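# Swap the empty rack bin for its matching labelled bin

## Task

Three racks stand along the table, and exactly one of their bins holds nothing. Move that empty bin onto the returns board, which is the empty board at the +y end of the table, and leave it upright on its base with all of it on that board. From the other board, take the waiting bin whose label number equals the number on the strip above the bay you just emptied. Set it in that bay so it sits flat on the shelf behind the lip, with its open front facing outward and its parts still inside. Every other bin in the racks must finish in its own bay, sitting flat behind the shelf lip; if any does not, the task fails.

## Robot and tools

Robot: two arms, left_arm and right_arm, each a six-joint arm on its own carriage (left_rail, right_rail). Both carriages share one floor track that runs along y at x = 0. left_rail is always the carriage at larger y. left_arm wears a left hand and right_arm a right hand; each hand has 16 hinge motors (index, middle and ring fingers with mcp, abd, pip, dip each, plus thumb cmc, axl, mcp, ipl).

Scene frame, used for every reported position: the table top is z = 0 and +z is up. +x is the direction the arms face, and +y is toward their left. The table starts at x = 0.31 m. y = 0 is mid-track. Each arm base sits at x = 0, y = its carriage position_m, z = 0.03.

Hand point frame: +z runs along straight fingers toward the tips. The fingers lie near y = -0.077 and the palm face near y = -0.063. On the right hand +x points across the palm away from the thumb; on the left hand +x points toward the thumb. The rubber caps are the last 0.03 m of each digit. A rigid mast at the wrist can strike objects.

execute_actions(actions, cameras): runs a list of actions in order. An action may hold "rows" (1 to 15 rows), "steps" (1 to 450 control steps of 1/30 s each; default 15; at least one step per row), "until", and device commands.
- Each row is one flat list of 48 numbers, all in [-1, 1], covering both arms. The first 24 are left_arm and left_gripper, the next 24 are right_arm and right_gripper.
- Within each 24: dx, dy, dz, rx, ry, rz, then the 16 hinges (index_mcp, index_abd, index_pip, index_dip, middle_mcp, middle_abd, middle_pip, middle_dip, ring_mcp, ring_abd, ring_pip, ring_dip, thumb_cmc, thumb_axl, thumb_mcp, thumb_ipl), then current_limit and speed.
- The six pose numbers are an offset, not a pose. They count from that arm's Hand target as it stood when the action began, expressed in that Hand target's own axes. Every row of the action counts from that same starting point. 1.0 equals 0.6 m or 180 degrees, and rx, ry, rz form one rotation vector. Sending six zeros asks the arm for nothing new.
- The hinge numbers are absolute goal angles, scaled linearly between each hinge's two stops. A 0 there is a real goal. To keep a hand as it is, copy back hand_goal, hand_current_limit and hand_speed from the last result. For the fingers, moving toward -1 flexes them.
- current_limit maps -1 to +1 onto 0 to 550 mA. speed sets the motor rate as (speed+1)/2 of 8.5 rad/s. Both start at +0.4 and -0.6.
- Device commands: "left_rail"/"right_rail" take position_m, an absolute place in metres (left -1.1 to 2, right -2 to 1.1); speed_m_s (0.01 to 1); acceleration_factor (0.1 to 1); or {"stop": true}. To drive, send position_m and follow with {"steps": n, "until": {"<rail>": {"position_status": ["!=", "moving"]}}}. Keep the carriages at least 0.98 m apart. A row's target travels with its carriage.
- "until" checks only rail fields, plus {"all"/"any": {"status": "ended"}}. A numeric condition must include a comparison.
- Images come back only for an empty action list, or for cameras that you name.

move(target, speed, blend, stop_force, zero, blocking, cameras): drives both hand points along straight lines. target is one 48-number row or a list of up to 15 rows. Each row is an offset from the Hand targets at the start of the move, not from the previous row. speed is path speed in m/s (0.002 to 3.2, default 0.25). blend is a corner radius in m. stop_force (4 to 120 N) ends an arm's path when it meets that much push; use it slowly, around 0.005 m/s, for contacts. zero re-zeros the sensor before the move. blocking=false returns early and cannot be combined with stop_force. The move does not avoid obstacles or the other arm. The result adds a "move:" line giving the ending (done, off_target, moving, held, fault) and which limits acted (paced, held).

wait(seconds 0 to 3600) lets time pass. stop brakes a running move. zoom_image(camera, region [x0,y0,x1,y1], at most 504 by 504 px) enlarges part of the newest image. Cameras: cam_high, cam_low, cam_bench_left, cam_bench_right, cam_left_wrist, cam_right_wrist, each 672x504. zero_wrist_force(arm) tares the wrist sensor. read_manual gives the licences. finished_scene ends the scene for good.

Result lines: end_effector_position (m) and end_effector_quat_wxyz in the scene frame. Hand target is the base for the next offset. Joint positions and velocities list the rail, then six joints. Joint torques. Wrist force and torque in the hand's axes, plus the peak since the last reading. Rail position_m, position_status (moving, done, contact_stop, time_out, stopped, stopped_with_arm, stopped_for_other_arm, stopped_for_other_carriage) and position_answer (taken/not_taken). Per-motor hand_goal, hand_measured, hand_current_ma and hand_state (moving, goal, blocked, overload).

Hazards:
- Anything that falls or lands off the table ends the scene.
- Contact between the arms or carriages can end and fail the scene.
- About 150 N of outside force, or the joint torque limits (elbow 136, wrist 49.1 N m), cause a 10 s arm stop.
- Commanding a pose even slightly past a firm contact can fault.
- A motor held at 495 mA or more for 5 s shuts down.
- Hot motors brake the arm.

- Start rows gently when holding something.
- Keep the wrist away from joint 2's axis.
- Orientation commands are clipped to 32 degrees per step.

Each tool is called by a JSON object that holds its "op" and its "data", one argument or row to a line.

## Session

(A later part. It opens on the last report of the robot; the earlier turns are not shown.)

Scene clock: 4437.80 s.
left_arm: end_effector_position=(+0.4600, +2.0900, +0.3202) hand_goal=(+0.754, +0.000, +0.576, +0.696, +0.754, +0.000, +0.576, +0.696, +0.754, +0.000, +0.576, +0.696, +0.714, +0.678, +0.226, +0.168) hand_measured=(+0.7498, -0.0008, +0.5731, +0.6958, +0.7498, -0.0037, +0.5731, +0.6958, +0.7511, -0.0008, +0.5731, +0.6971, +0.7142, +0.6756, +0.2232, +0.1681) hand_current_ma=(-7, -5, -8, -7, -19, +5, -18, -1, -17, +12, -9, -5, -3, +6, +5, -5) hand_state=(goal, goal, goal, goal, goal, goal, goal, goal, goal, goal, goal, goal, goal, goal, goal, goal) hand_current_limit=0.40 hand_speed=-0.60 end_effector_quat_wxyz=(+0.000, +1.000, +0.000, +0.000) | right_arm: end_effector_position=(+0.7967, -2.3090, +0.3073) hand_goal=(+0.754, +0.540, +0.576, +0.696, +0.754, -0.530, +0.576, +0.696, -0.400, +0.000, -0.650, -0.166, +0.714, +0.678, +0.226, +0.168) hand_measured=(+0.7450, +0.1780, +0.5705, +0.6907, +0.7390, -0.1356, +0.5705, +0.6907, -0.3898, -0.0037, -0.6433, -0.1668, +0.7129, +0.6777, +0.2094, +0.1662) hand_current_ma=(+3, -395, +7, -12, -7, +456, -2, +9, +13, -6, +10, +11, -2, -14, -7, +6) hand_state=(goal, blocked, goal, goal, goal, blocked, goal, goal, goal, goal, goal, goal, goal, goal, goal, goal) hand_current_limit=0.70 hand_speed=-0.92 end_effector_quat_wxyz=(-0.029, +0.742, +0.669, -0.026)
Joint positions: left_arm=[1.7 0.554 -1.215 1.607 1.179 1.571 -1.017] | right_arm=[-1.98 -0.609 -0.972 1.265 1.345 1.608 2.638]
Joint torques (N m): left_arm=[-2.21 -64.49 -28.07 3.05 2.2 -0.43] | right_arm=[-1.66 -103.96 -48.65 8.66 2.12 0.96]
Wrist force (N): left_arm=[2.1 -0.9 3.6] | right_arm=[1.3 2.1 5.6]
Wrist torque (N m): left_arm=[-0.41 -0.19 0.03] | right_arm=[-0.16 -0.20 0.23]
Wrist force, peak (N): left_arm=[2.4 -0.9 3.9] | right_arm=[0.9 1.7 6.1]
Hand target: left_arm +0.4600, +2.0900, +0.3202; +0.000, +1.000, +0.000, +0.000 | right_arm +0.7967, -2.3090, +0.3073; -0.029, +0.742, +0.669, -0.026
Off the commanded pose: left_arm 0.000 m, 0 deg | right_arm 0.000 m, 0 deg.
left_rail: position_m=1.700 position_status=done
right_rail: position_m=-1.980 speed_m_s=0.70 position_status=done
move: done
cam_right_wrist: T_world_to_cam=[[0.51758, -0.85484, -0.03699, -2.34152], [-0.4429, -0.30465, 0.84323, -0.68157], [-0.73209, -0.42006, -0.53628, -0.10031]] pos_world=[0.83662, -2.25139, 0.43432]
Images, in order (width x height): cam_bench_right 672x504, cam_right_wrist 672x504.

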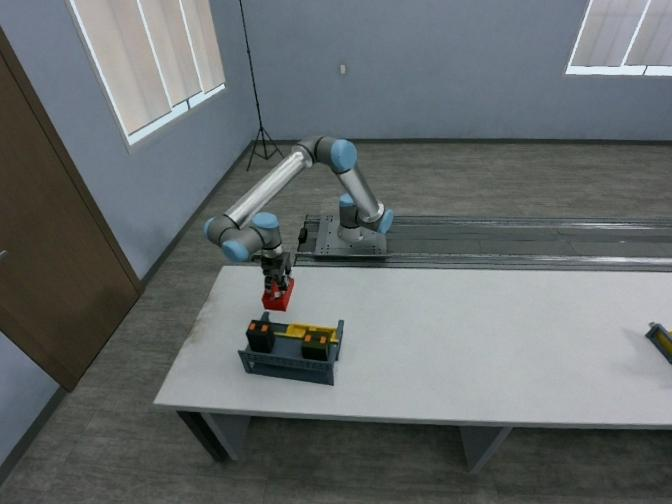

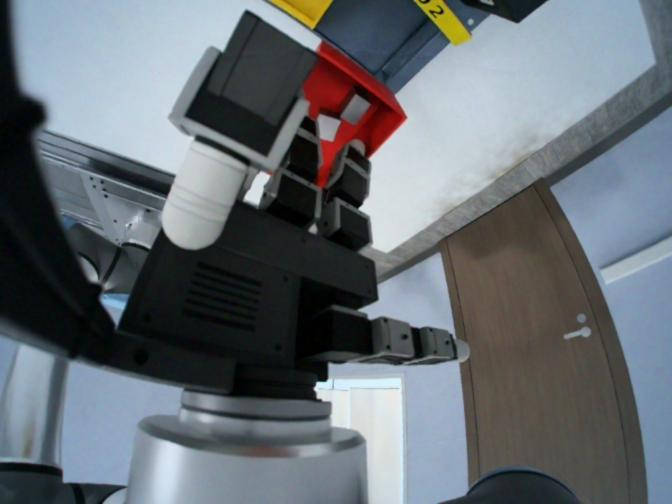

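{"op": "wait", "data": {
  "seconds": 0.1,
  "cameras": ["cam_high", "cam_bench_left", "cam_low", "cam_left_wrist"]
}}

{"op": "zoom_image", "data": {
  "camera": "cam_high",
  "region": [270, 200, 350, 270]
}}

{"op": "zoom_image", "data": {
  "camera": "cam_high",
  "region": [370, 20, 450, 80]
}}

Scene clock: 4490.47 s.
left_arm: end_effector_position=(+0.4600, +2.0900, +0.3202) hand_goal=(+0.754, +0.000, +0.576, +0.696, +0.754, +0.000, +0.576, +0.696, +0.754, +0.000, +0.576, +0.696, +0.714, +0.678, +0.226, +0.168) hand_measured=(+0.7498, -0.0008, +0.5731, +0.6958, +0.7498, -0.0037, +0.5731, +0.6971, +0.7511, -0.0008, +0.5718, +0.6958, +0.7142, +0.6756, +0.2232, +0.1672) hand_current_ma=(-15, -9, -1, -2, -9, +12, -7, -7, -13, +8, -7, -16, -14, +3, +4, -9) hand_state=(goal, goal, goal, goal, goal, goal, goal, goal, goal, goal, goal, goal, goal, goal, goal, goal) hand_current_limit=0.40 hand_speed=-0.60 end_effector_quat_wxyz=(+0.000, +1.000, +0.000, +0.000) | right_arm: end_effector_position=(+0.7967, -2.3090, +0.3073) hand_goal=(+0.754, +0.540, +0.576, +0.696, +0.754, -0.530, +0.576, +0.696, -0.400, +0.000, -0.650, -0.166, +0.714, +0.678, +0.226, +0.168) hand_measured=(+0.7450, +0.1780, +0.5705, +0.6907, +0.7390, -0.1370, +0.5718, +0.6907, -0.3898, -0.0052, -0.6420, -0.1668, +0.7129, +0.6777, +0.2084, +0.1662) hand_current_ma=(+4, -402, +9, -9, -2, +451, -8, -2, +12, -15, +10, +9, +0, -5, -11, +13) hand_state=(goal, blocked, goal, goal, goal, blocked, goal, goal, goal, goal, goal, goal, goal, goal, goal, goal) hand_current_limit=0.70 hand_speed=-0.92 end_effector_quat_wxyz=(-0.029, +0.742, +0.669, -0.026)
Joint positions: left_arm=[1.7 0.554 -1.215 1.607 1.179 1.571 -1.017] | right_arm=[-1.98 -0.609 -0.972 1.265 1.345 1.608 2.638]
Joint torques (N m): left_arm=[-4.09 -63.96 -28.73 3.06 2.36 -0.68] | right_arm=[11.38 -103.25 -46.73 8.14 3.83 1.47]
Wrist force (N): left_arm=[1.9 -1.1 3.5] | right_arm=[1.4 1.7 5.5]
Wrist torque (N m): left_arm=[-0.44 -0.16 0.01] | right_arm=[-0.17 -0.22 0.24]
Wrist force, peak (N): left_arm=[2.2 -1.2 3.8] | right_arm=[0.9 2.1 5.9]
Hand target: left_arm +0.4600, +2.0900, +0.3202; +0.000, +1.000, +0.000, +0.000 | right_arm +0.7967, -2.3090, +0.3073; -0.029, +0.742, +0.669, -0.026
Off the commanded pose: left_arm 0.000 m, 0 deg | right_arm 0.000 m, 0 deg.
left_rail: position_m=1.700 position_status=done
right_rail: position_m=-1.980 speed_m_s=0.70 position_status=done
wait: 0.10 s; at rest from the start
cam_left_wrist: T_world_to_cam=[[-0.7902, 0.61249, -0.02111, -0.93972], [0.33613, 0.46194, 0.82075, -1.45175], [0.51245, 0.64146, -0.5709, -1.27643]] pos_world=[0.39951, 2.06497, 0.44298]
Images, in order (width x height): cam_high 672x504, cam_low 672x504, cam_bench_left 672x504, cam_left_wrist 672x504.

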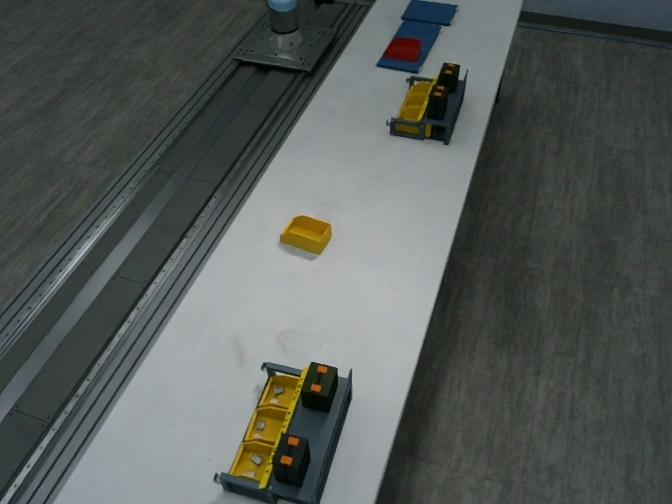

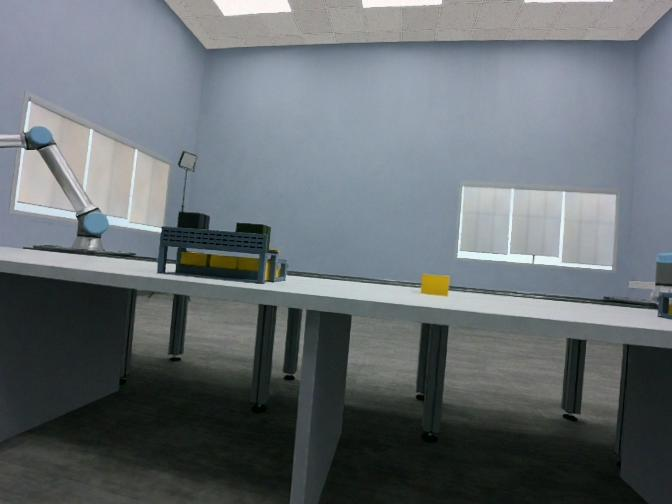

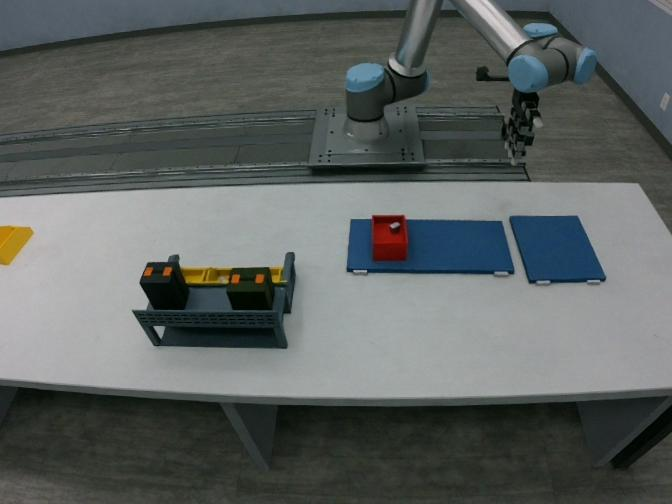

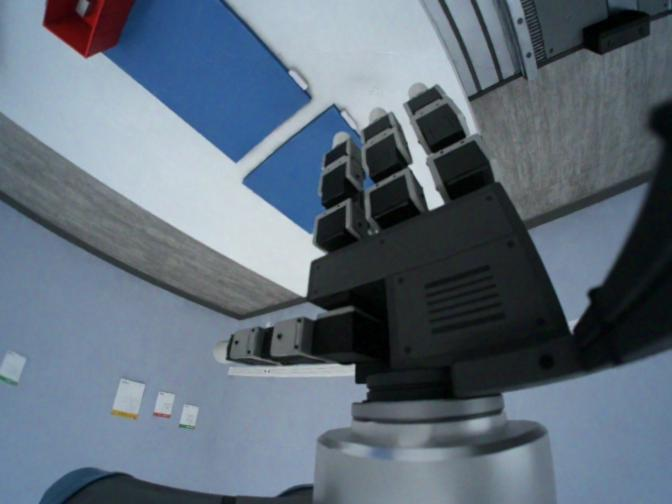

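Scaled by 6.300.

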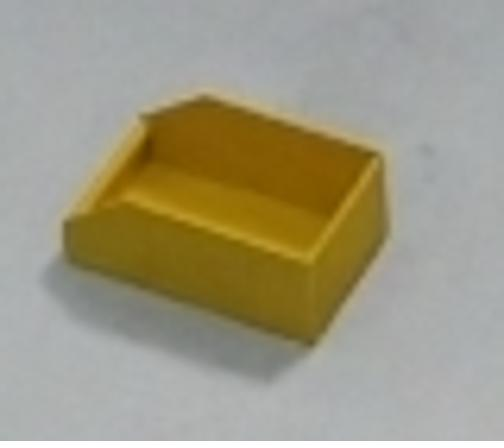

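Scaled by 6.300.

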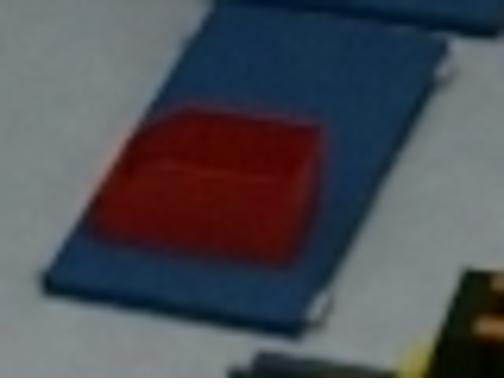

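{"op": "wait", "data": {
  "seconds": 0.1,
  "cameras": ["cam_bench_right", "cam_right_wrist"]
}}

{"op": "zoom_image", "data": {
  "camera": "cam_bench_right",
  "region": [255, 265, 305, 315]
}}

{"op": "zoom_image", "data": {
  "camera": "cam_right_wrist",
  "region": [290, 30, 380, 90]
}}

{"op": "zoom_image", "data": {
  "camera": "cam_right_wrist",
  "region": [340, 70, 430, 160]
}}

{"op": "zoom_image", "data": {
  "camera": "cam_right_wrist",
  "region": [220, 150, 340, 230]
}}

Scene clock: 4503.27 s.
left_arm: end_effector_position=(+0.4600, +2.0900, +0.3202) hand_goal=(+0.754, +0.000, +0.576, +0.696, +0.754, +0.000, +0.576, +0.696, +0.754, +0.000, +0.576, +0.696, +0.714, +0.678, +0.226, +0.168) hand_measured=(+0.7511, -0.0008, +0.5731, +0.6971, +0.7498, -0.0052, +0.5731, +0.6971, +0.7511, -0.0008, +0.5718, +0.6971, +0.7129, +0.6756, +0.2242, +0.1672) hand_current_ma=(-12, -13, -4, -5, -13, +2, -12, -5, -20, +4, -6, -5, -12, +3, -2, -6) hand_state=(goal, goal, goal, goal, goal, goal, goal, goal, goal, goal, goal, goal, goal, goal, goal, goal) hand_current_limit=0.40 hand_speed=-0.60 end_effector_quat_wxyz=(+0.000, +1.000, +0.000, +0.000) | right_arm: end_effector_position=(+0.7967, -2.3090, +0.3073) hand_goal=(+0.754, +0.540, +0.576, +0.696, +0.754, -0.530, +0.576, +0.696, -0.400, +0.000, -0.650, -0.166, +0.714, +0.678, +0.226, +0.168) hand_measured=(+0.7462, +0.1765, +0.5718, +0.6907, +0.7390, -0.1385, +0.5718, +0.6907, -0.3898, -0.0052, -0.6420, -0.1668, +0.7142, +0.6777, +0.2094, +0.1662) hand_current_ma=(+13, -404, +6, -13, +1, +453, -6, +5, +7, -3, +11, +11, -3, -12, -8, +14) hand_state=(goal, blocked, goal, goal, goal, blocked, goal, goal, goal, goal, goal, goal, goal, goal, goal, goal) hand_current_limit=0.70 hand_speed=-0.92 end_effector_quat_wxyz=(-0.029, +0.742, +0.669, -0.026)
Joint positions: left_arm=[1.7 0.554 -1.215 1.607 1.179 1.571 -1.017] | right_arm=[-1.98 -0.609 -0.972 1.265 1.345 1.608 2.638]
Joint torques (N m): left_arm=[-2.13 -64.27 -28.94 3.13 2.28 -0.71] | right_arm=[11.39 -102.65 -46.1 8.59 3.9 1.31]
Wrist force (N): left_arm=[2.1 -1.0 3.4] | right_arm=[1.1 1.9 5.2]
Wrist torque (N m): left_arm=[-0.41 -0.19 0.04] | right_arm=[-0.12 -0.16 0.21]
Wrist force, peak (N): left_arm=[2.2 -0.9 3.8] | right_arm=[1.5 1.9 5.7]
Hand target: left_arm +0.4600, +2.0900, +0.3202; +0.000, +1.000, +0.000, +0.000 | right_arm +0.7967, -2.3090, +0.3073; -0.029, +0.742, +0.669, -0.026
Off the commanded pose: left_arm 0.000 m, 0 deg | right_arm 0.000 m, 0 deg.
left_rail: position_m=1.700 position_status=done
right_rail: position_m=-1.980 speed_m_s=0.70 position_status=done
wait: 0.10 s; at rest from the start
cam_right_wrist: T_world_to_cam=[[0.51758, -0.85484, -0.03699, -2.34152], [-0.4429, -0.30465, 0.84323, -0.68157], [-0.73209, -0.42006, -0.53628, -0.10031]] pos_world=[0.83662, -2.25139, 0.43432]

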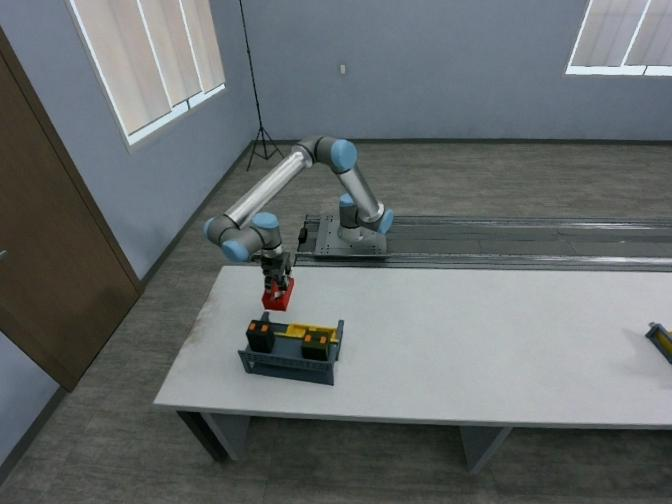

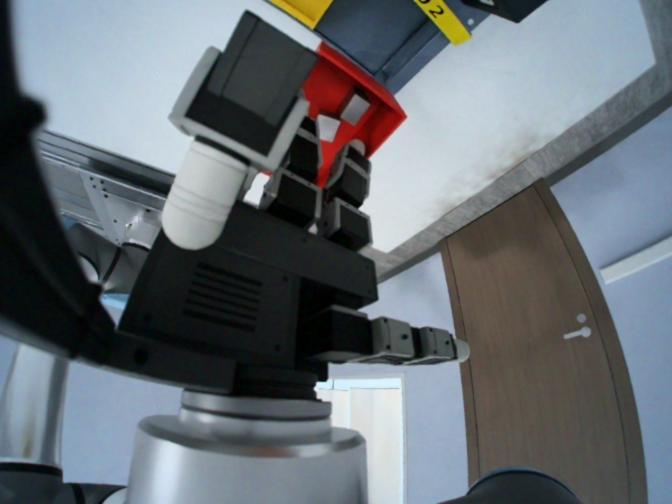

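Scaled by 10.080.

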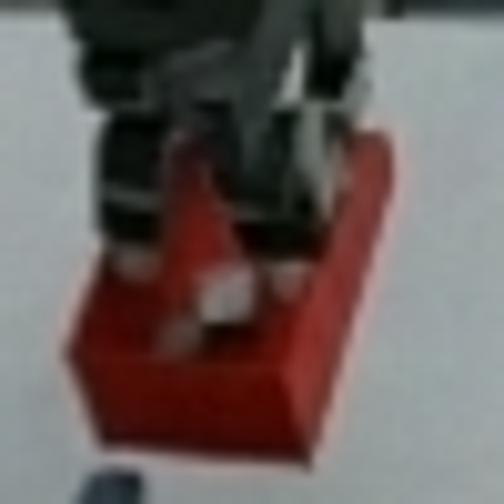

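Scaled by 5.600 from the camera's image (finer frame: 960x720).

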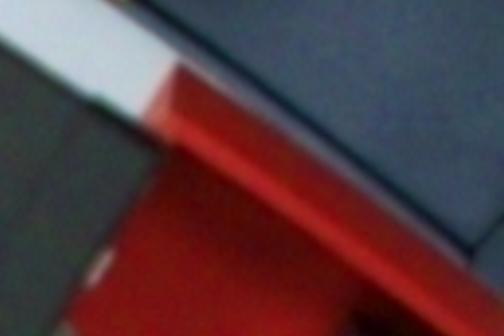

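Scaled by 5.600 from the camera's image (finer frame: 960x720).

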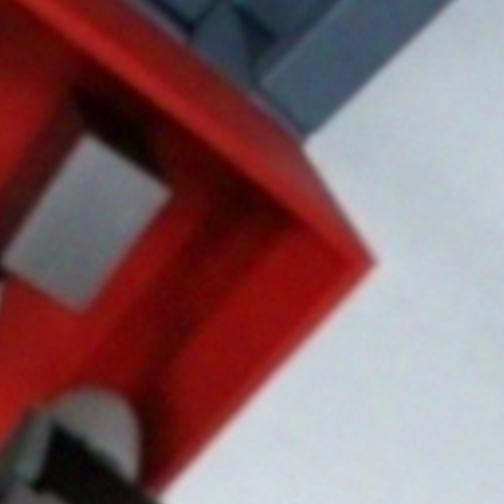

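Scaled by 4.200 from the camera's image (finer frame: 960x720).

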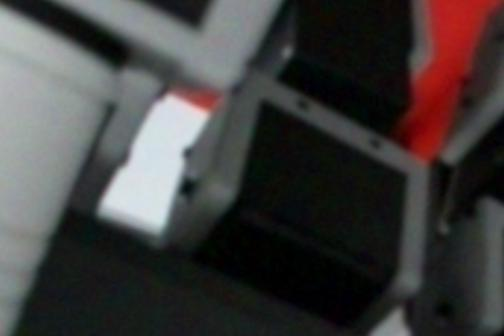

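{"op": "move", "data": {
  "target": [
    [0,0,0,0,0,0,0.754,0,0.576,0.696,0.754,0,0.576,0.696,0.754,0,0.576,0.696,0.714,0.678,0.226,0.168,0.4,-0.6,0,-0.1764,-0.1201,-0.0244,0,0,0.754,0.54,0.576,0.696,0.754,-0.53,0.576,0.696,-0.40,0,-0.65,-0.1655,0.714,0.678,0.226,0.168,0.7,-0.92]
  ],
  "speed": 0.12
}}

{"op": "move", "data": {
  "target": [
    [0,0,0,0,0,0,0.754,0,0.576,0.696,0.754,0,0.576,0.696,0.754,0,0.576,0.696,0.714,0.678,0.226,0.168,0.4,-0.6,0,0,0,0,0,-0.5,0.754,0.54,0.576,0.696,0.754,-0.53,0.576,0.696,-0.40,0,-0.65,-0.1655,0.714,0.678,0.226,0.168,0.7,-0.92]
  ],
  "speed": 0.25,
  "cameras": ["cam_bench_right", "cam_right_wrist"]
}}

{"op": "zoom_image", "data": {
  "camera": "cam_bench_right",
  "region": [235, 200, 335, 300]
}}

Scene clock: 4551.97 s.
left_arm: end_effector_position=(+0.4600, +2.0900, +0.3202) hand_goal=(+0.754, +0.000, +0.576, +0.696, +0.754, +0.000, +0.576, +0.696, +0.754, +0.000, +0.576, +0.696, +0.714, +0.678, +0.226, +0.168) hand_measured=(+0.7498, -0.0008, +0.5731, +0.6958, +0.7498, -0.0037, +0.5718, +0.6971, +0.7498, +0.0007, +0.5718, +0.6971, +0.7142, +0.6756, +0.2242, +0.1672) hand_current_ma=(-14, -9, -8, +4, -14, +4, -11, -4, -15, +6, -7, -7, -9, -3, +2, -10) hand_state=(goal, goal, goal, goal, goal, goal, goal, goal, goal, goal, goal, goal, goal, goal, goal, goal) hand_current_limit=0.40 hand_speed=-0.60 end_effector_quat_wxyz=(+0.000, +1.000, +0.000, +0.000) | right_arm: end_effector_position=(+0.6972, -2.2986, +0.3872) hand_goal=(+0.754, +0.540, +0.576, +0.696, +0.754, -0.530, +0.576, +0.696, -0.400, +0.000, -0.650, -0.166, +0.714, +0.678, +0.226, +0.168) hand_measured=(+0.7486, +0.1780, +0.5731, +0.6920, +0.7486, -0.1385, +0.5718, +0.6907, -0.3898, -0.0037, -0.6420, -0.1668, +0.7192, +0.6767, +0.2094, +0.1662) hand_current_ma=(+6, -408, +9, -5, -2, +456, -3, +3, +15, -12, +4, +5, -5, -10, -6, +5) hand_state=(goal, blocked, goal, goal, goal, blocked, goal, goal, goal, goal, goal, goal, goal, goal, goal, goal) hand_current_limit=0.70 hand_speed=-0.92 end_effector_quat_wxyz=(+0.000, +0.743, +0.669, +0.000)
Joint positions: left_arm=[1.7 0.554 -1.215 1.607 1.179 1.571 -1.017] | right_arm=[-1.98 -0.696 -1.197 1.458 1.31 1.571 2.55]
Joint torques (N m): left_arm=[-2.52 -65.25 -29.39 3.05 2.13 -0.4] | right_arm=[-10.24 -85.45 -34.58 1.72 -3.09 -1.57]
Wrist force (N): left_arm=[2.0 -1.1 3.4] | right_arm=[0.8 1.5 5.6]
Wrist torque (N m): left_arm=[-0.42 -0.18 0.03] | right_arm=[-0.15 -0.12 0.15]
Wrist force, peak (N): left_arm=[2.1 -1.3 3.7] | right_arm=[1.0 3.2 5.8]
Hand target: left_arm +0.4600, +2.0900, +0.3202; +0.000, +1.000, +0.000, +0.000 | right_arm +0.6972, -2.2986, +0.3872; +0.000, +0.743, +0.669, +0.000
Off the commanded pose: left_arm 0.000 m, 0 deg | right_arm 0.000 m, 0 deg.
left_rail: position_m=1.700 position_status=done
right_rail: position_m=-1.980 speed_m_s=0.70 position_status=done
move: done

Scene clock: 4555.73 s.
left_arm: end_effector_position=(+0.4600, +2.0900, +0.3202) hand_goal=(+0.754, +0.000, +0.576, +0.696, +0.754, +0.000, +0.576, +0.696, +0.754, +0.000, +0.576, +0.696, +0.714, +0.678, +0.226, +0.168) hand_measured=(+0.7498, -0.0008, +0.5731, +0.6971, +0.7486, -0.0037, +0.5731, +0.6958, +0.7498, -0.0008, +0.5718, +0.6971, +0.7129, +0.6756, +0.2242, +0.1672) hand_current_ma=(-14, +2, -5, -4, -17, +5, -12, -4, -7, +6, -6, -4, -9, +5, -6, -4) hand_state=(goal, goal, goal, goal, goal, goal, goal, goal, goal, goal, goal, goal, goal, goal, goal, goal) hand_current_limit=0.40 hand_speed=-0.60 end_effector_quat_wxyz=(+0.000, +1.000, +0.000, +0.000) | right_arm: end_effector_position=(+0.6972, -2.2986, +0.3872) hand_goal=(+0.754, +0.540, +0.576, +0.696, +0.754, -0.530, +0.576, +0.696, -0.400, +0.000, -0.650, -0.166, +0.714, +0.678, +0.226, +0.168) hand_measured=(+0.7486, +0.1765, +0.5757, +0.6945, +0.7474, -0.1370, +0.5718, +0.6971, -0.3898, -0.0052, -0.6420, -0.1668, +0.7129, +0.6777, +0.2094, +0.1672) hand_current_ma=(+4, -406, +3, -10, +3, +460, -5, +4, +11, -8, +5, +4, -1, -11, -16, +8) hand_state=(goal, blocked, goal, goal, goal, blocked, goal, goal, goal, goal, goal, goal, goal, goal, goal, goal) hand_current_limit=0.70 hand_speed=-0.92 end_effector_quat_wxyz=(+0.000, +0.052, +0.999, +0.000)
Joint positions: left_arm=[1.7 0.554 -1.215 1.607 1.179 1.571 -1.017] | right_arm=[-1.98 -0.768 -1.031 1.211 1.391 1.571 0.908]
Joint torques (N m): left_arm=[-2.41 -65.76 -28.97 3.03 2.23 -0.48] | right_arm=[13.19 -77.82 -50.88 8.5 -3.29 -1.69]
Wrist force (N): left_arm=[2.1 -0.7 3.3] | right_arm=[1.0 1.7 5.0]
Wrist torque (N m): left_arm=[-0.36 -0.19 0.03] | right_arm=[-0.07 -0.14 0.19]
Wrist force, peak (N): left_arm=[2.1 -0.9 3.9] | right_arm=[1.3 1.8 6.0]
Hand target: left_arm +0.4600, +2.0900, +0.3202; +0.000, +1.000, +0.000, +0.000 | right_arm +0.6972, -2.2986, +0.3872; +0.000, +0.052, +0.999, +0.000
Off the commanded pose: left_arm 0.000 m, 0 deg | right_arm 0.000 m, 0 deg.
left_rail: position_m=1.700 position_status=done
right_rail: position_m=-1.980 speed_m_s=0.70 position_status=done
move: done
cam_right_wrist: T_world_to_cam=[[0.85504, 0.51848, 0.00938, 0.6252], [0.29811, -0.50626, 0.80922, -1.75687], [0.42431, -0.68912, -0.58744, -1.53072]] pos_world=[0.63865, -2.26843, 0.51662]

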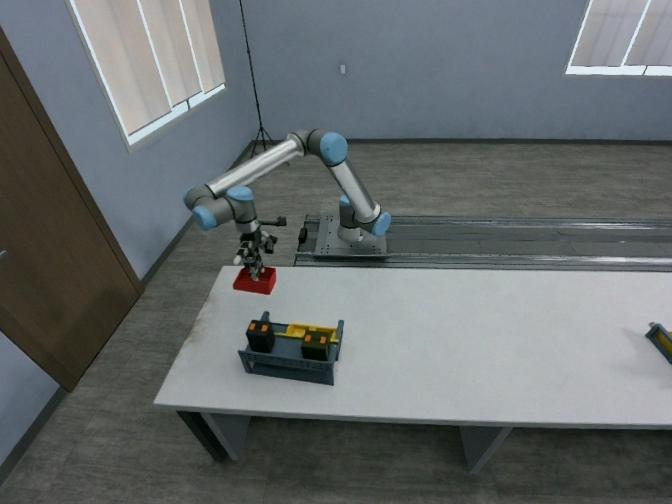

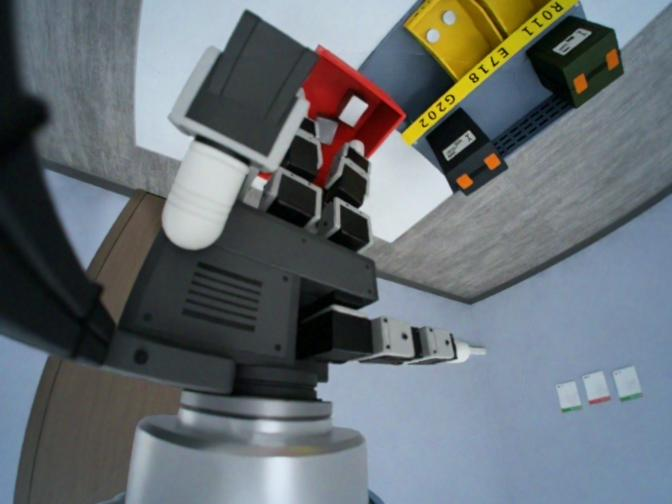

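Scaled by 5.040.

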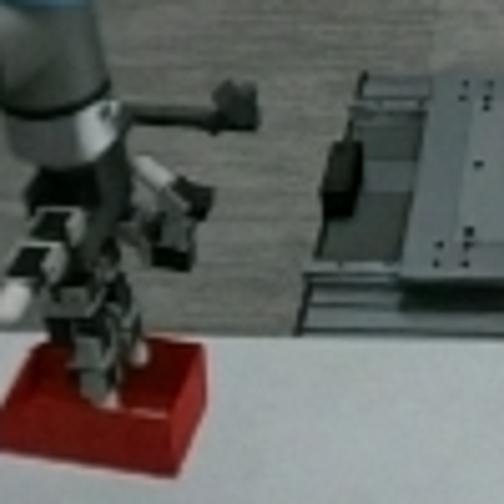

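{"op": "zoom_image", "data": {
  "camera": "cam_bench_right",
  "region": [225, 255, 285, 300]
}}

{"op": "zoom_image", "data": {
  "camera": "cam_right_wrist",
  "region": [230, 20, 430, 220]
}}

Scaled by 8.400.

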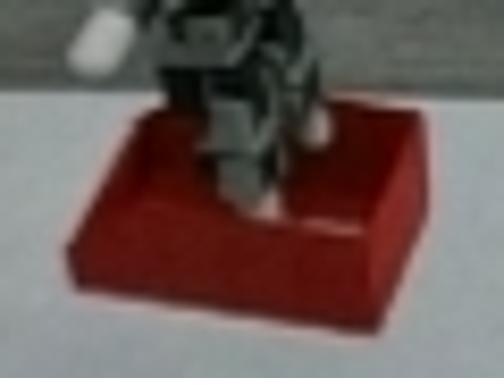

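Scaled by 2.520 from the camera's image (finer frame: 960x720).

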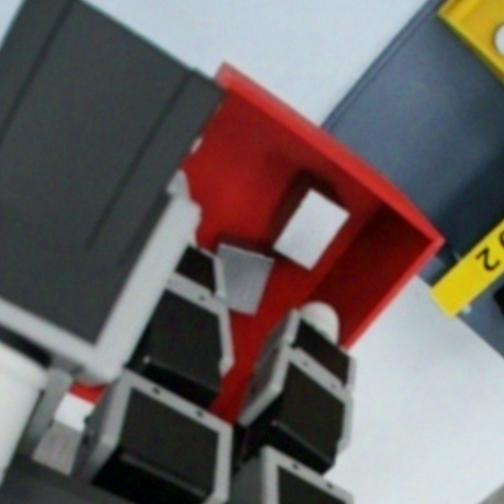

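{"op": "zoom_image", "data": {
  "camera": "cam_right_wrist",
  "region": [390, 0, 630, 160]
}}

Scaled by 2.100 from the camera's image (finer frame: 960x720).

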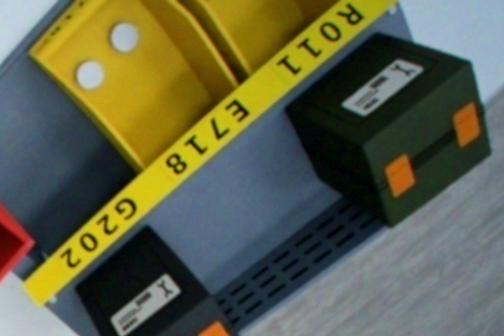

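{"op": "move", "data": {
  "target": [
    [0,0,0,0,0,0,0.754,0,0.576,0.696,0.754,0,0.576,0.696,0.754,0,0.576,0.696,0.714,0.678,0.226,0.168,0.4,-0.6,0,0,0,0,0,0.5,0.754,0.54,0.576,0.696,0.754,-0.53,0.576,0.696,-0.40,0,-0.65,-0.1655,0.714,0.678,0.226,0.168,0.7,-0.92]
  ],
  "speed": 0.25
}}

{"op": "move", "data": {
  "target": [
    [0,0,0,0,0,0,0.754,0,0.576,0.696,0.754,0,0.576,0.696,0.754,0,0.576,0.696,0.714,0.678,0.226,0.168,0.4,-0.6,0.0,0.1723,0.2955,0.0244,0,0,0.754,0.54,0.576,0.696,0.754,-0.53,0.576,0.696,-0.40,0,-0.65,-0.1655,0.714,0.678,0.226,0.168,0.7,-0.92]
  ],
  "speed": 0.1
}}

{"op": "move", "data": {
  "target": [
    [0,0,0,0,0,0,0.754,0,0.576,0.696,0.754,0,0.576,0.696,0.754,0,0.576,0.696,0.714,0.678,0.226,0.168,0.4,-0.6,0,0.0018,0.0233,0,0,0,0.754,0.54,0.576,0.696,0.754,-0.53,0.576,0.696,-0.40,0,-0.65,-0.1655,0.714,0.678,0.226,0.168,0.7,-0.92],
    [0,0,0,0,0,0,0.754,0,0.576,0.696,0.754,0,0.576,0.696,0.754,0,0.576,0.696,0.714,0.678,0.226,0.168,0.4,-0.6,0,0.1126,0.0233,0,0,0,0.754,0.54,0.576,0.696,0.754,-0.53,0.576,0.696,-0.40,0,-0.65,-0.1655,0.714,0.678,0.226,0.168,0.7,-0.92],
    [0,0,0,0,0,0,0.754,0,0.576,0.696,0.754,0,0.576,0.696,0.754,0,0.576,0.696,0.714,0.678,0.226,0.168,0.4,-0.6,0,0.1139,0.0404,0,0,0,0.754,0.54,0.576,0.696,0.754,-0.53,0.576,0.696,-0.40,0,-0.65,-0.1655,0.714,0.678,0.226,0.168,0.7,-0.92],
    [0,0,0,0,0,0,0.754,0,0.576,0.696,0.754,0,0.576,0.696,0.754,0,0.576,0.696,0.714,0.678,0.226,0.168,0.4,-0.6,0,0.2452,0.0303,0,0,0,0.754,0.54,0.576,0.696,0.754,-0.53,0.576,0.696,-0.40,0,-0.65,-0.1655,0.714,0.678,0.226,0.168,0.7,-0.92]
  ],
  "speed": 0.035,
  "stop_force": 5,
  "cameras": ["cam_bench_right", "cam_right_wrist"]
}}

{"op": "zoom_image", "data": {
  "camera": "cam_bench_right",
  "region": [270, 300, 320, 345]
}}

{"op": "zoom_image", "data": {
  "camera": "cam_right_wrist",
  "region": [220, 0, 460, 200]
}}

Scene clock: 4684.27 s.
left_arm: end_effector_position=(+0.4600, +2.0900, +0.3202) hand_goal=(+0.754, +0.000, +0.576, +0.696, +0.754, +0.000, +0.576, +0.696, +0.754, +0.000, +0.576, +0.696, +0.714, +0.678, +0.226, +0.168) hand_measured=(+0.7498, +0.0007, +0.5731, +0.6958, +0.7486, -0.0037, +0.5731, +0.6958, +0.7511, -0.0008, +0.5731, +0.6958, +0.7142, +0.6756, +0.2242, +0.1672) hand_current_ma=(-11, -10, -13, -1, -16, +5, -6, -8, -13, +7, -8, -4, -14, -2, +3, -5) hand_state=(goal, goal, goal, goal, goal, goal, goal, goal, goal, goal, goal, goal, goal, goal, goal, goal) hand_current_limit=0.40 hand_speed=-0.60 end_effector_quat_wxyz=(+0.000, +1.000, +0.000, +0.000) | right_arm: end_effector_position=(+0.6972, -2.2986, +0.3873) hand_goal=(+0.754, +0.540, +0.576, +0.696, +0.754, -0.530, +0.576, +0.696, -0.400, +0.000, -0.650, -0.166, +0.714, +0.678, +0.226, +0.168) hand_measured=(+0.7498, +0.1780, +0.5757, +0.6945, +0.7486, -0.1370, +0.5718, +0.6971, -0.3898, -0.0052, -0.6420, -0.1655, +0.7180, +0.6777, +0.2094, +0.1672) hand_current_ma=(+10, -399, +4, -3, -6, +450, -6, +13, +17, -7, +10, +7, +0, -9, -13, +8) hand_state=(goal, blocked, goal, goal, goal, blocked, goal, goal, goal, goal, goal, goal, goal, goal, goal, goal) hand_current_limit=0.70 hand_speed=-0.92 end_effector_quat_wxyz=(+0.000, +0.743, +0.669, +0.000)
Joint positions: left_arm=[1.7 0.554 -1.215 1.607 1.179 1.571 -1.017] | right_arm=[-1.98 -0.696 -1.197 1.458 1.31 1.571 2.55]
Joint torques (N m): left_arm=[-2.02 -65.25 -29.03 3.18 2.19 -0.61] | right_arm=[13.62 -64.74 -50.36 6.11 3.79 2.13]
Wrist force (N): left_arm=[1.9 -0.7 3.3] | right_arm=[1.3 1.6 5.6]
Wrist torque (N m): left_arm=[-0.37 -0.18 0.02] | right_arm=[-0.14 -0.18 0.02]
Wrist force, peak (N): left_arm=[2.4 -1.0 3.7] | right_arm=[1.6 1.9 5.9]
Hand target: left_arm +0.4600, +2.0900, +0.3202; +0.000, +1.000, +0.000, +0.000 | right_arm +0.6972, -2.2986, +0.3872; +0.000, +0.743, +0.669, +0.000
Off the commanded pose: left_arm 0.000 m, 0 deg | right_arm 0.000 m, 0 deg.
left_rail: position_m=1.700 position_status=done
right_rail: position_m=-1.980 speed_m_s=0.70 position_status=done
move: done

Scene clock: 4686.80 s.
left_arm: end_effector_position=(+0.4600, +2.0900, +0.3202) hand_goal=(+0.754, +0.000, +0.576, +0.696, +0.754, +0.000, +0.576, +0.696, +0.754, +0.000, +0.576, +0.696, +0.714, +0.678, +0.226, +0.168) hand_measured=(+0.7498, -0.0008, +0.5731, +0.6971, +0.7498, -0.0052, +0.5718, +0.6971, +0.7498, -0.0008, +0.5731, +0.6958, +0.7129, +0.6756, +0.2242, +0.1672) hand_current_ma=(-17, -14, -5, -8, -8, +4, -16, -3, -13, +9, +0, -6, -11, -2, +5, -10) hand_state=(goal, goal, goal, goal, goal, goal, goal, goal, goal, goal, goal, goal, goal, goal, goal, goal) hand_current_limit=0.40 hand_speed=-0.60 end_effector_quat_wxyz=(+0.000, +1.000, +0.000, +0.000) | right_arm: end_effector_position=(+0.7999, -2.3093, +0.2100) hand_goal=(+0.754, +0.540, +0.576, +0.696, +0.754, -0.530, +0.576, +0.696, -0.400, +0.000, -0.650, -0.166, +0.714, +0.678, +0.226, +0.168) hand_measured=(+0.7462, +0.1780, +0.5718, +0.6907, +0.7450, -0.1370, +0.5705, +0.6907, -0.3910, -0.0052, -0.6433, -0.1668, +0.7129, +0.6767, +0.2094, +0.1662) hand_current_ma=(-1, -399, -1, -12, -1, +466, -7, +4, +5, -12, +13, +10, -4, -12, -4, +7) hand_state=(goal, blocked, goal, goal, goal, blocked, goal, goal, goal, goal, goal, goal, goal, goal, goal, goal) hand_current_limit=0.70 hand_speed=-0.92 end_effector_quat_wxyz=(-0.029, +0.742, +0.669, -0.026)
Joint positions: left_arm=[1.7 0.554 -1.215 1.607 1.179 1.571 -1.017] | right_arm=[-1.98 -0.607 -0.908 1.341 1.206 1.608 2.64]
Joint torques (N m): left_arm=[-2.11 -65.83 -29.82 3.14 2.21 -0.58] | right_arm=[14.8 -82.35 -47.6 1.69 3.88 2.54]
Wrist force (N): left_arm=[2.0 -1.0 3.4] | right_arm=[0.9 2.0 5.6]
Wrist torque (N m): left_arm=[-0.40 -0.17 0.02] | right_arm=[-0.13 -0.17 0.03]
Wrist force, peak (N): left_arm=[2.1 -0.9 3.8] | right_arm=[1.4 2.2 6.8]
Hand target: left_arm +0.4600, +2.0900, +0.3202; +0.000, +1.000, +0.000, +0.000 | right_arm +0.8000, -2.3093, +0.2099; -0.029, +0.742, +0.669, -0.026
Off the commanded pose: left_arm 0.000 m, 0 deg | right_arm 0.000 m, 0 deg.
left_rail: position_m=1.700 position_status=done
right_rail: position_m=-1.980 speed_m_s=0.70 position_status=done
move: done

Scene clock: 4692.87 s.
left_arm: end_effector_position=(+0.4600, +2.0900, +0.3202) hand_goal=(+0.754, +0.000, +0.576, +0.696, +0.754, +0.000, +0.576, +0.696, +0.754, +0.000, +0.576, +0.696, +0.714, +0.678, +0.226, +0.168) hand_measured=(+0.7498, +0.0007, +0.5731, +0.6958, +0.7498, -0.0037, +0.5731, +0.6958, +0.7511, -0.0008, +0.5731, +0.6958, +0.7142, +0.6746, +0.2232, +0.1672) hand_current_ma=(-14, -5, -19, +3, -13, +2, -10, -8, -15, +14, +2, -9, -10, -3, +2, -4) hand_state=(goal, goal, goal, goal, goal, goal, goal, goal, goal, goal, goal, goal, goal, goal, goal, goal) hand_current_limit=0.40 hand_speed=-0.60 end_effector_quat_wxyz=(+0.000, +1.000, +0.000, +0.000) | right_arm: end_effector_position=(+0.9404, -2.3240, +0.1805) hand_goal=(+0.754, +0.540, +0.576, +0.696, +0.754, -0.530, +0.576, +0.696, -0.400, +0.000, -0.650, -0.166, +0.714, +0.678, +0.226, +0.168) hand_measured=(+0.8053, +0.1765, +0.6026, +0.6996, +0.8089, -0.1385, +0.5975, +0.6932, -0.3898, -0.0037, -0.6420, -0.1668, +0.7129, +0.6777, +0.2084, +0.1662) hand_current_ma=(+62, -402, +21, -4, +60, +454, +10, +5, +7, -9, +10, +1, +2, -15, -11, +12) hand_state=(blocked, blocked, blocked, goal, blocked, blocked, blocked, goal, goal, goal, goal, goal, goal, goal, goal, goal) hand_current_limit=0.70 hand_speed=-0.92 end_effector_quat_wxyz=(-0.028, +0.742, +0.669, -0.026)
Joint positions: left_arm=[1.7 0.554 -1.215 1.607 1.179 1.571 -1.017] | right_arm=[-1.98 -0.532 -0.654 0.936 1.358 1.603 2.715]
Joint torques (N m): left_arm=[-2.4 -65.39 -29.48 3.11 2.01 -0.79] | right_arm=[-10.53 -125.08 -34.34 0.53 2.22 -1.7]
Wrist force (N): left_arm=[1.9 -1.1 3.4] | right_arm=[2.0 -0.6 4.2]
Wrist torque (N m): left_arm=[-0.42 -0.17 0.02] | right_arm=[0.11 -0.15 0.16]
Wrist force, peak (N): left_arm=[2.0 -1.5 3.8] | right_arm=[1.5 1.6 6.2]
Hand target: left_arm +0.4600, +2.0900, +0.3202; +0.000, +1.000, +0.000, +0.000 | right_arm +0.9404, -2.3240, +0.1805; -0.028, +0.742, +0.669, -0.026 (not the last commanded pose)
Off the commanded pose: left_arm 0.000 m, 0 deg | right_arm 0.004 m, 0 deg.
left_rail: position_m=1.700 position_status=done
right_rail: position_m=-1.980 speed_m_s=0.70 position_status=done
move: contact (right_arm); path passed 3 of 4 targets
cam_right_wrist: T_world_to_cam=[[0.51764, -0.85481, -0.03683, -2.43345], [-0.44302, -0.3046, 0.84318, -0.51543], [-0.73197, -0.42015, -0.53637, -0.06965]] pos_world=[0.98032, -2.26639, 0.30762]

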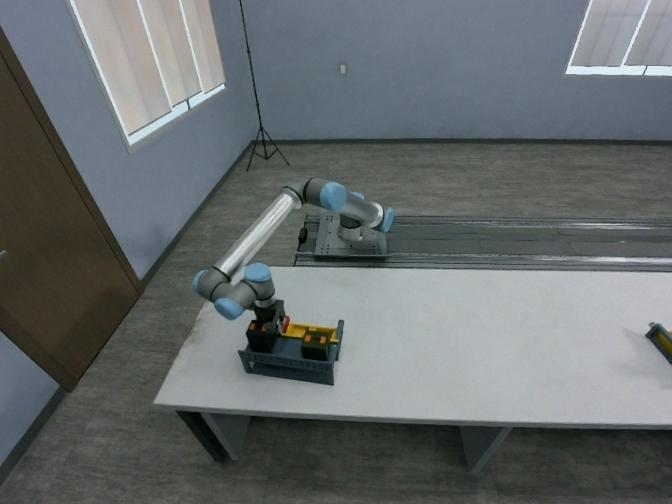

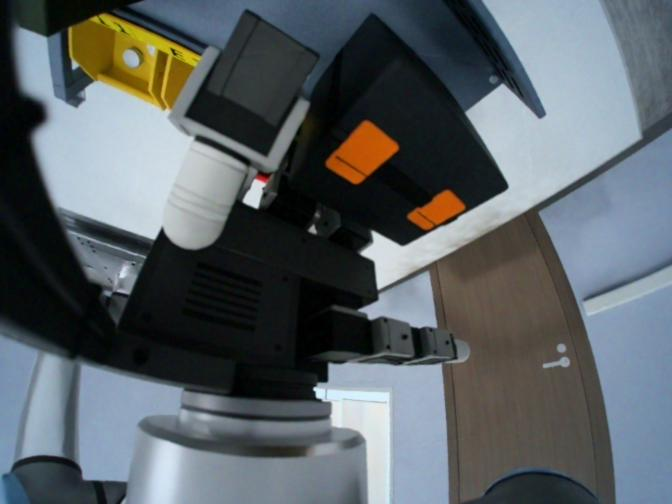

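Scaled by 10.080.

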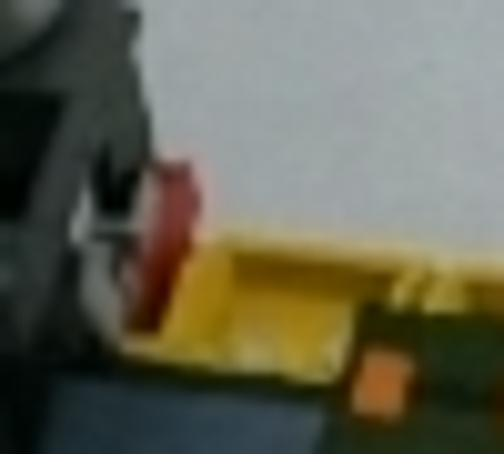

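Scaled by 2.100 from the camera's image (finer frame: 960x720).

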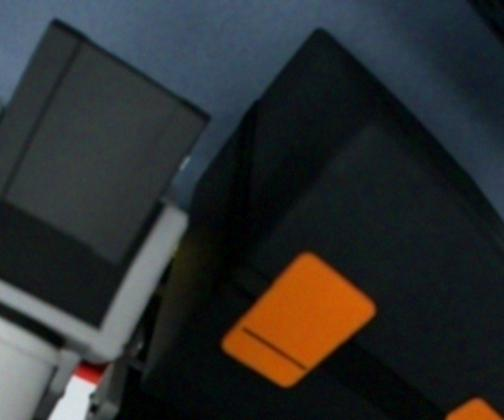

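{"op": "move", "data": {
  "target": [
    [0,0,0,0,0,0,0.754,0,0.576,0.696,0.754,0,0.576,0.696,0.754,0,0.576,0.696,0.714,0.678,0.226,0.168,0.4,-0.6,0,-0.02,0.0025,0,0,0,0.754,0.54,0.576,0.696,0.754,-0.53,0.576,0.696,-0.40,0,-0.65,-0.1655,0.714,0.678,0.226,0.168,0.7,-0.92]
  ],
  "speed": 0.02
}}

{"op": "move", "data": {
  "target": [
    [0,0,0,0,0,0,0.754,0,0.576,0.696,0.754,0,0.576,0.696,0.754,0,0.576,0.696,0.714,0.678,0.226,0.168,0.4,-0.6,0,-0.0100,0.0001,-0.0122,0,0,0.754,0.54,0.576,0.696,0.754,-0.53,0.576,0.696,-0.40,0,-0.65,-0.1655,0.714,0.678,0.226,0.168,0.7,-0.92]
  ],
  "speed": 0.02
}}

Scene clock: 4735.57 s.
left_arm: end_effector_position=(+0.4600, +2.0900, +0.3202) hand_goal=(+0.754, +0.000, +0.576, +0.696, +0.754, +0.000, +0.576, +0.696, +0.754, +0.000, +0.576, +0.696, +0.714, +0.678, +0.226, +0.168) hand_measured=(+0.7498, -0.0008, +0.5731, +0.6958, +0.7498, -0.0037, +0.5731, +0.6958, +0.7498, -0.0008, +0.5731, +0.6971, +0.7142, +0.6756, +0.2232, +0.1672) hand_current_ma=(-10, -10, -8, +3, -10, +11, -16, -11, -10, +8, -10, -4, -11, +8, +3, -6) hand_state=(goal, goal, goal, goal, goal, goal, goal, goal, goal, goal, goal, goal, goal, goal, goal, goal) hand_current_limit=0.40 hand_speed=-0.60 end_effector_quat_wxyz=(+0.000, +1.000, +0.000, +0.000) | right_arm: end_effector_position=(+0.9285, -2.3227, +0.1799) hand_goal=(+0.754, +0.540, +0.576, +0.696, +0.754, -0.530, +0.576, +0.696, -0.400, +0.000, -0.650, -0.166, +0.714, +0.678, +0.226, +0.168) hand_measured=(+0.7486, +0.1780, +0.5770, +0.6971, +0.7486, -0.1370, +0.5770, +0.6920, -0.3886, -0.0052, -0.6420, -0.1668, +0.7129, +0.6777, +0.2094, +0.1662) hand_current_ma=(+2, -391, +5, -13, +0, +454, -8, +4, +8, -10, +10, +13, -7, -16, -7, +4) hand_state=(goal, blocked, goal, goal, goal, blocked, goal, goal, goal, goal, goal, goal, goal, goal, goal, goal) hand_current_limit=0.70 hand_speed=-0.92 end_effector_quat_wxyz=(-0.028, +0.742, +0.669, -0.026)
Joint positions: left_arm=[1.7 0.554 -1.215 1.607 1.179 1.571 -1.017] | right_arm=[-1.98 -0.538 -0.677 0.98 1.338 1.603 2.709]
Joint torques (N m): left_arm=[-1.73 -64.25 -29.59 3.21 2.16 -0.65] | right_arm=[-10.21 -124.36 -33.98 1.87 3.88 -1.69]
Wrist force (N): left_arm=[1.9 -0.9 3.3] | right_arm=[1.4 1.6 5.3]
Wrist torque (N m): left_arm=[-0.39 -0.16 0.01] | right_arm=[-0.14 -0.18 0.20]
Wrist force, peak (N): left_arm=[2.0 -0.8 3.9] | right_arm=[1.3 2.0 5.4]
Hand target: left_arm +0.4600, +2.0900, +0.3202; +0.000, +1.000, +0.000, +0.000 | right_arm +0.9284, -2.3227, +0.1799; -0.028, +0.742, +0.669, -0.026
Off the commanded pose: left_arm 0.000 m, 0 deg | right_arm 0.000 m, 0 deg.
left_rail: position_m=1.700 position_status=done
right_rail: position_m=-1.980 speed_m_s=0.70 position_status=done
move: done

Scene clock: 4736.90 s.
left_arm: end_effector_position=(+0.4600, +2.0900, +0.3202) hand_goal=(+0.754, +0.000, +0.576, +0.696, +0.754, +0.000, +0.576, +0.696, +0.754, +0.000, +0.576, +0.696, +0.714, +0.678, +0.226, +0.168) hand_measured=(+0.7498, +0.0007, +0.5718, +0.6971, +0.7498, -0.0037, +0.5718, +0.6971, +0.7511, -0.0023, +0.5731, +0.6958, +0.7142, +0.6756, +0.2242, +0.1681) hand_current_ma=(-10, -17, -5, -6, -12, +6, -9, -6, -21, +2, -7, -4, -6, +2, +4, -4) hand_state=(goal, goal, goal, goal, goal, goal, goal, goal, goal, goal, goal, goal, goal, goal, goal, goal) hand_current_limit=0.40 hand_speed=-0.60 end_effector_quat_wxyz=(+0.000, +1.000, +0.000, +0.000) | right_arm: end_effector_position=(+0.9225, -2.3221, +0.1803) hand_goal=(+0.754, +0.540, +0.576, +0.696, +0.754, -0.530, +0.576, +0.696, -0.400, +0.000, -0.650, -0.166, +0.714, +0.678, +0.226, +0.168) hand_measured=(+0.7498, +0.1780, +0.5770, +0.6945, +0.7486, -0.1370, +0.5757, +0.6907, -0.3898, -0.0052, -0.6420, -0.1668, +0.7129, +0.6777, +0.2094, +0.1672) hand_current_ma=(+3, -402, +6, -13, +2, +457, -9, +5, +14, -9, +1, +8, +7, -8, -16, +9) hand_state=(goal, blocked, goal, goal, goal, blocked, goal, goal, goal, goal, goal, goal, goal, goal, goal, goal) hand_current_limit=0.70 hand_speed=-0.92 end_effector_quat_wxyz=(-0.014, +0.743, +0.669, -0.013)
Joint positions: left_arm=[1.7 0.554 -1.215 1.607 1.179 1.571 -1.017] | right_arm=[-1.98 -0.545 -0.706 1.03 1.281 1.587 2.701]
Joint torques (N m): left_arm=[-1.9 -64.68 -29.39 3.3 2.12 -0.75] | right_arm=[-9.62 -121.13 -34.28 1.43 -3.06 -1.34]
Wrist force (N): left_arm=[2.0 -0.9 3.4] | right_arm=[1.1 1.5 5.2]
Wrist torque (N m): left_arm=[-0.40 -0.18 0.02] | right_arm=[-0.13 -0.15 0.18]
Wrist force, peak (N): left_arm=[1.8 -0.7 3.9] | right_arm=[1.4 1.8 5.6]
Hand target: left_arm +0.4600, +2.0900, +0.3202; +0.000, +1.000, +0.000, +0.000 | right_arm +0.9225, -2.3221, +0.1803; -0.014, +0.743, +0.669, -0.013
Off the commanded pose: left_arm 0.000 m, 0 deg | right_arm 0.000 m, 0 deg.
left_rail: position_m=1.700 position_status=done
right_rail: position_m=-1.980 speed_m_s=0.70 position_status=done
move: done

{"op": "move", "data": {
  "target": [
    [0,0,0,0,0,0,0.754,0,0.576,0.696,0.754,0,0.576,0.696,0.754,0,0.576,0.696,0.714,0.678,0.226,0.168,0.4,-0.6,0,-0.0100,0.0002,-0.0122,0,0,0.754,0.54,0.576,0.696,0.754,-0.53,0.576,0.696,-0.40,0,-0.65,-0.1655,0.714,0.678,0.226,0.168,0.7,-0.92]
  ],
  "speed": 0.02
}}

{"op": "move", "data": {
  "target": [
    [0,0,0,0,0,0,0.754,0,0.576,0.696,0.754,0,0.576,0.696,0.754,0,0.576,0.696,0.714,0.678,0.226,0.168,0.4,-0.6,0,0,0.02,0,0,0,0.754,0.54,0.576,0.696,0.754,-0.53,0.576,0.696,-0.40,0,-0.65,-0.1655,0.714,0.678,0.226,0.168,0.7,-0.92]
  ],
  "speed": 0.01,
  "stop_force": 4
}}

Scene clock: 4747.33 s.
left_arm: end_effector_position=(+0.4600, +2.0900, +0.3202) hand_goal=(+0.754, +0.000, +0.576, +0.696, +0.754, +0.000, +0.576, +0.696, +0.754, +0.000, +0.576, +0.696, +0.714, +0.678, +0.226, +0.168) hand_measured=(+0.7498, -0.0008, +0.5731, +0.6958, +0.7498, -0.0052, +0.5731, +0.6971, +0.7498, -0.0008, +0.5731, +0.6958, +0.7142, +0.6756, +0.2242, +0.1681) hand_current_ma=(-14, -6, -3, +0, -14, +8, -7, -3, -10, +7, -11, -2, -5, -2, +1, +0) hand_state=(goal, goal, goal, goal, goal, goal, goal, goal, goal, goal, goal, goal, goal, goal, goal, goal) hand_current_limit=0.40 hand_speed=-0.60 end_effector_quat_wxyz=(+0.000, +1.000, +0.000, +0.000) | right_arm: end_effector_position=(+0.9165, -2.3215, +0.1804) hand_goal=(+0.754, +0.540, +0.576, +0.696, +0.754, -0.530, +0.576, +0.696, -0.400, +0.000, -0.650, -0.166, +0.714, +0.678, +0.226, +0.168) hand_measured=(+0.7498, +0.1765, +0.5808, +0.6996, +0.7486, -0.1370, +0.5795, +0.6971, -0.3898, -0.0052, -0.6420, -0.1668, +0.7129, +0.6777, +0.2094, +0.1672) hand_current_ma=(+10, -407, +11, -8, -1, +459, +2, +4, +18, -12, +7, +8, +1, -3, -12, +10) hand_state=(goal, blocked, goal, goal, goal, blocked, goal, goal, goal, goal, goal, goal, goal, goal, goal, goal) hand_current_limit=0.70 hand_speed=-0.92 end_effector_quat_wxyz=(+0.000, +0.743, +0.669, +0.000)
Joint positions: left_arm=[1.7 0.554 -1.215 1.607 1.179 1.571 -1.017] | right_arm=[-1.98 -0.553 -0.734 1.08 1.225 1.571 2.693]
Joint torques (N m): left_arm=[-3.8 -64.84 -29.76 3.36 2.19 -0.84] | right_arm=[-10.92 -117.66 -32.49 1.07 -2.94 -1.67]
Wrist force (N): left_arm=[1.8 -0.8 3.5] | right_arm=[1.2 1.9 4.0]
Wrist torque (N m): left_arm=[-0.39 -0.15 0.01] | right_arm=[0.05 -0.12 0.23]
Wrist force, peak (N): left_arm=[2.3 -1.2 3.7] | right_arm=[1.0 2.0 5.6]
Hand target: left_arm +0.4600, +2.0900, +0.3202; +0.000, +1.000, +0.000, +0.000 | right_arm +0.9165, -2.3215, +0.1804; +0.000, +0.743, +0.669, +0.000
Off the commanded pose: left_arm 0.000 m, 0 deg | right_arm 0.000 m, 0 deg.
left_rail: position_m=1.700 position_status=done
right_rail: position_m=-1.980 speed_m_s=0.70 position_status=done
move: done

Scene clock: 4748.63 s.
left_arm: end_effector_position=(+0.4600, +2.0900, +0.3202) hand_goal=(+0.754, +0.000, +0.576, +0.696, +0.754, +0.000, +0.576, +0.696, +0.754, +0.000, +0.576, +0.696, +0.714, +0.678, +0.226, +0.168) hand_measured=(+0.7498, -0.0008, +0.5731, +0.6958, +0.7498, -0.0052, +0.5731, +0.6958, +0.7511, -0.0008, +0.5731, +0.6958, +0.7129, +0.6746, +0.2242, +0.1672) hand_current_ma=(-10, -13, -9, -4, -17, +12, -16, -4, -13, +12, -3, -6, -2, +0, +0, -5) hand_state=(goal, goal, goal, goal, goal, goal, goal, goal, goal, goal, goal, goal, goal, goal, goal, goal) hand_current_limit=0.40 hand_speed=-0.60 end_effector_quat_wxyz=(+0.000, +1.000, +0.000, +0.000) | right_arm: end_effector_position=(+0.9165, -2.3215, +0.1801) hand_goal=(+0.754, +0.540, +0.576, +0.696, +0.754, -0.530, +0.576, +0.696, -0.400, +0.000, -0.650, -0.166, +0.714, +0.678, +0.226, +0.168) hand_measured=(+0.7498, +0.1780, +0.5795, +0.6996, +0.7486, -0.1370, +0.5795, +0.6971, -0.3898, -0.0052, -0.6420, -0.1668, +0.7142, +0.6767, +0.2094, +0.1662) hand_current_ma=(+8, -400, +13, -3, +8, +453, -2, +6, +7, -11, +10, +12, +4, -5, -8, +10) hand_state=(goal, blocked, goal, goal, goal, blocked, goal, goal, goal, goal, goal, goal, goal, goal, goal, goal) hand_current_limit=0.70 hand_speed=-0.92 end_effector_quat_wxyz=(+0.000, +0.743, +0.669, +0.000)
Joint positions: left_arm=[1.7 0.554 -1.215 1.607 1.179 1.571 -1.017] | right_arm=[-1.98 -0.553 -0.733 1.08 1.224 1.571 2.693]
Joint torques (N m): left_arm=[-1.45 -64.61 -30.3 3.16 2.22 -0.95] | right_arm=[-11.51 -115.07 -46.21 7.71 -2.12 -1.61]
Wrist force (N): left_arm=[1.9 -1.0 3.7] | right_arm=[2.6 1.9 -0.5]
Wrist torque (N m): left_arm=[-0.44 -0.16 0.02] | right_arm=[0.42 -0.14 0.34]
Wrist force, peak (N): left_arm=[2.1 -1.4 3.6] | right_arm=[3.0 1.6 -4.3]
Hand target: left_arm +0.4600, +2.0900, +0.3202; +0.000, +1.000, +0.000, +0.000 | right_arm +0.9165, -2.3215, +0.1801; +0.000, +0.743, +0.669, +0.000 (not the last commanded pose)
Off the commanded pose: left_arm 0.000 m, 0 deg | right_arm 0.012 m, 0 deg.
left_rail: position_m=1.700 position_status=done
right_rail: position_m=-1.980 speed_m_s=0.70 position_status=done
move: contact (right_arm)


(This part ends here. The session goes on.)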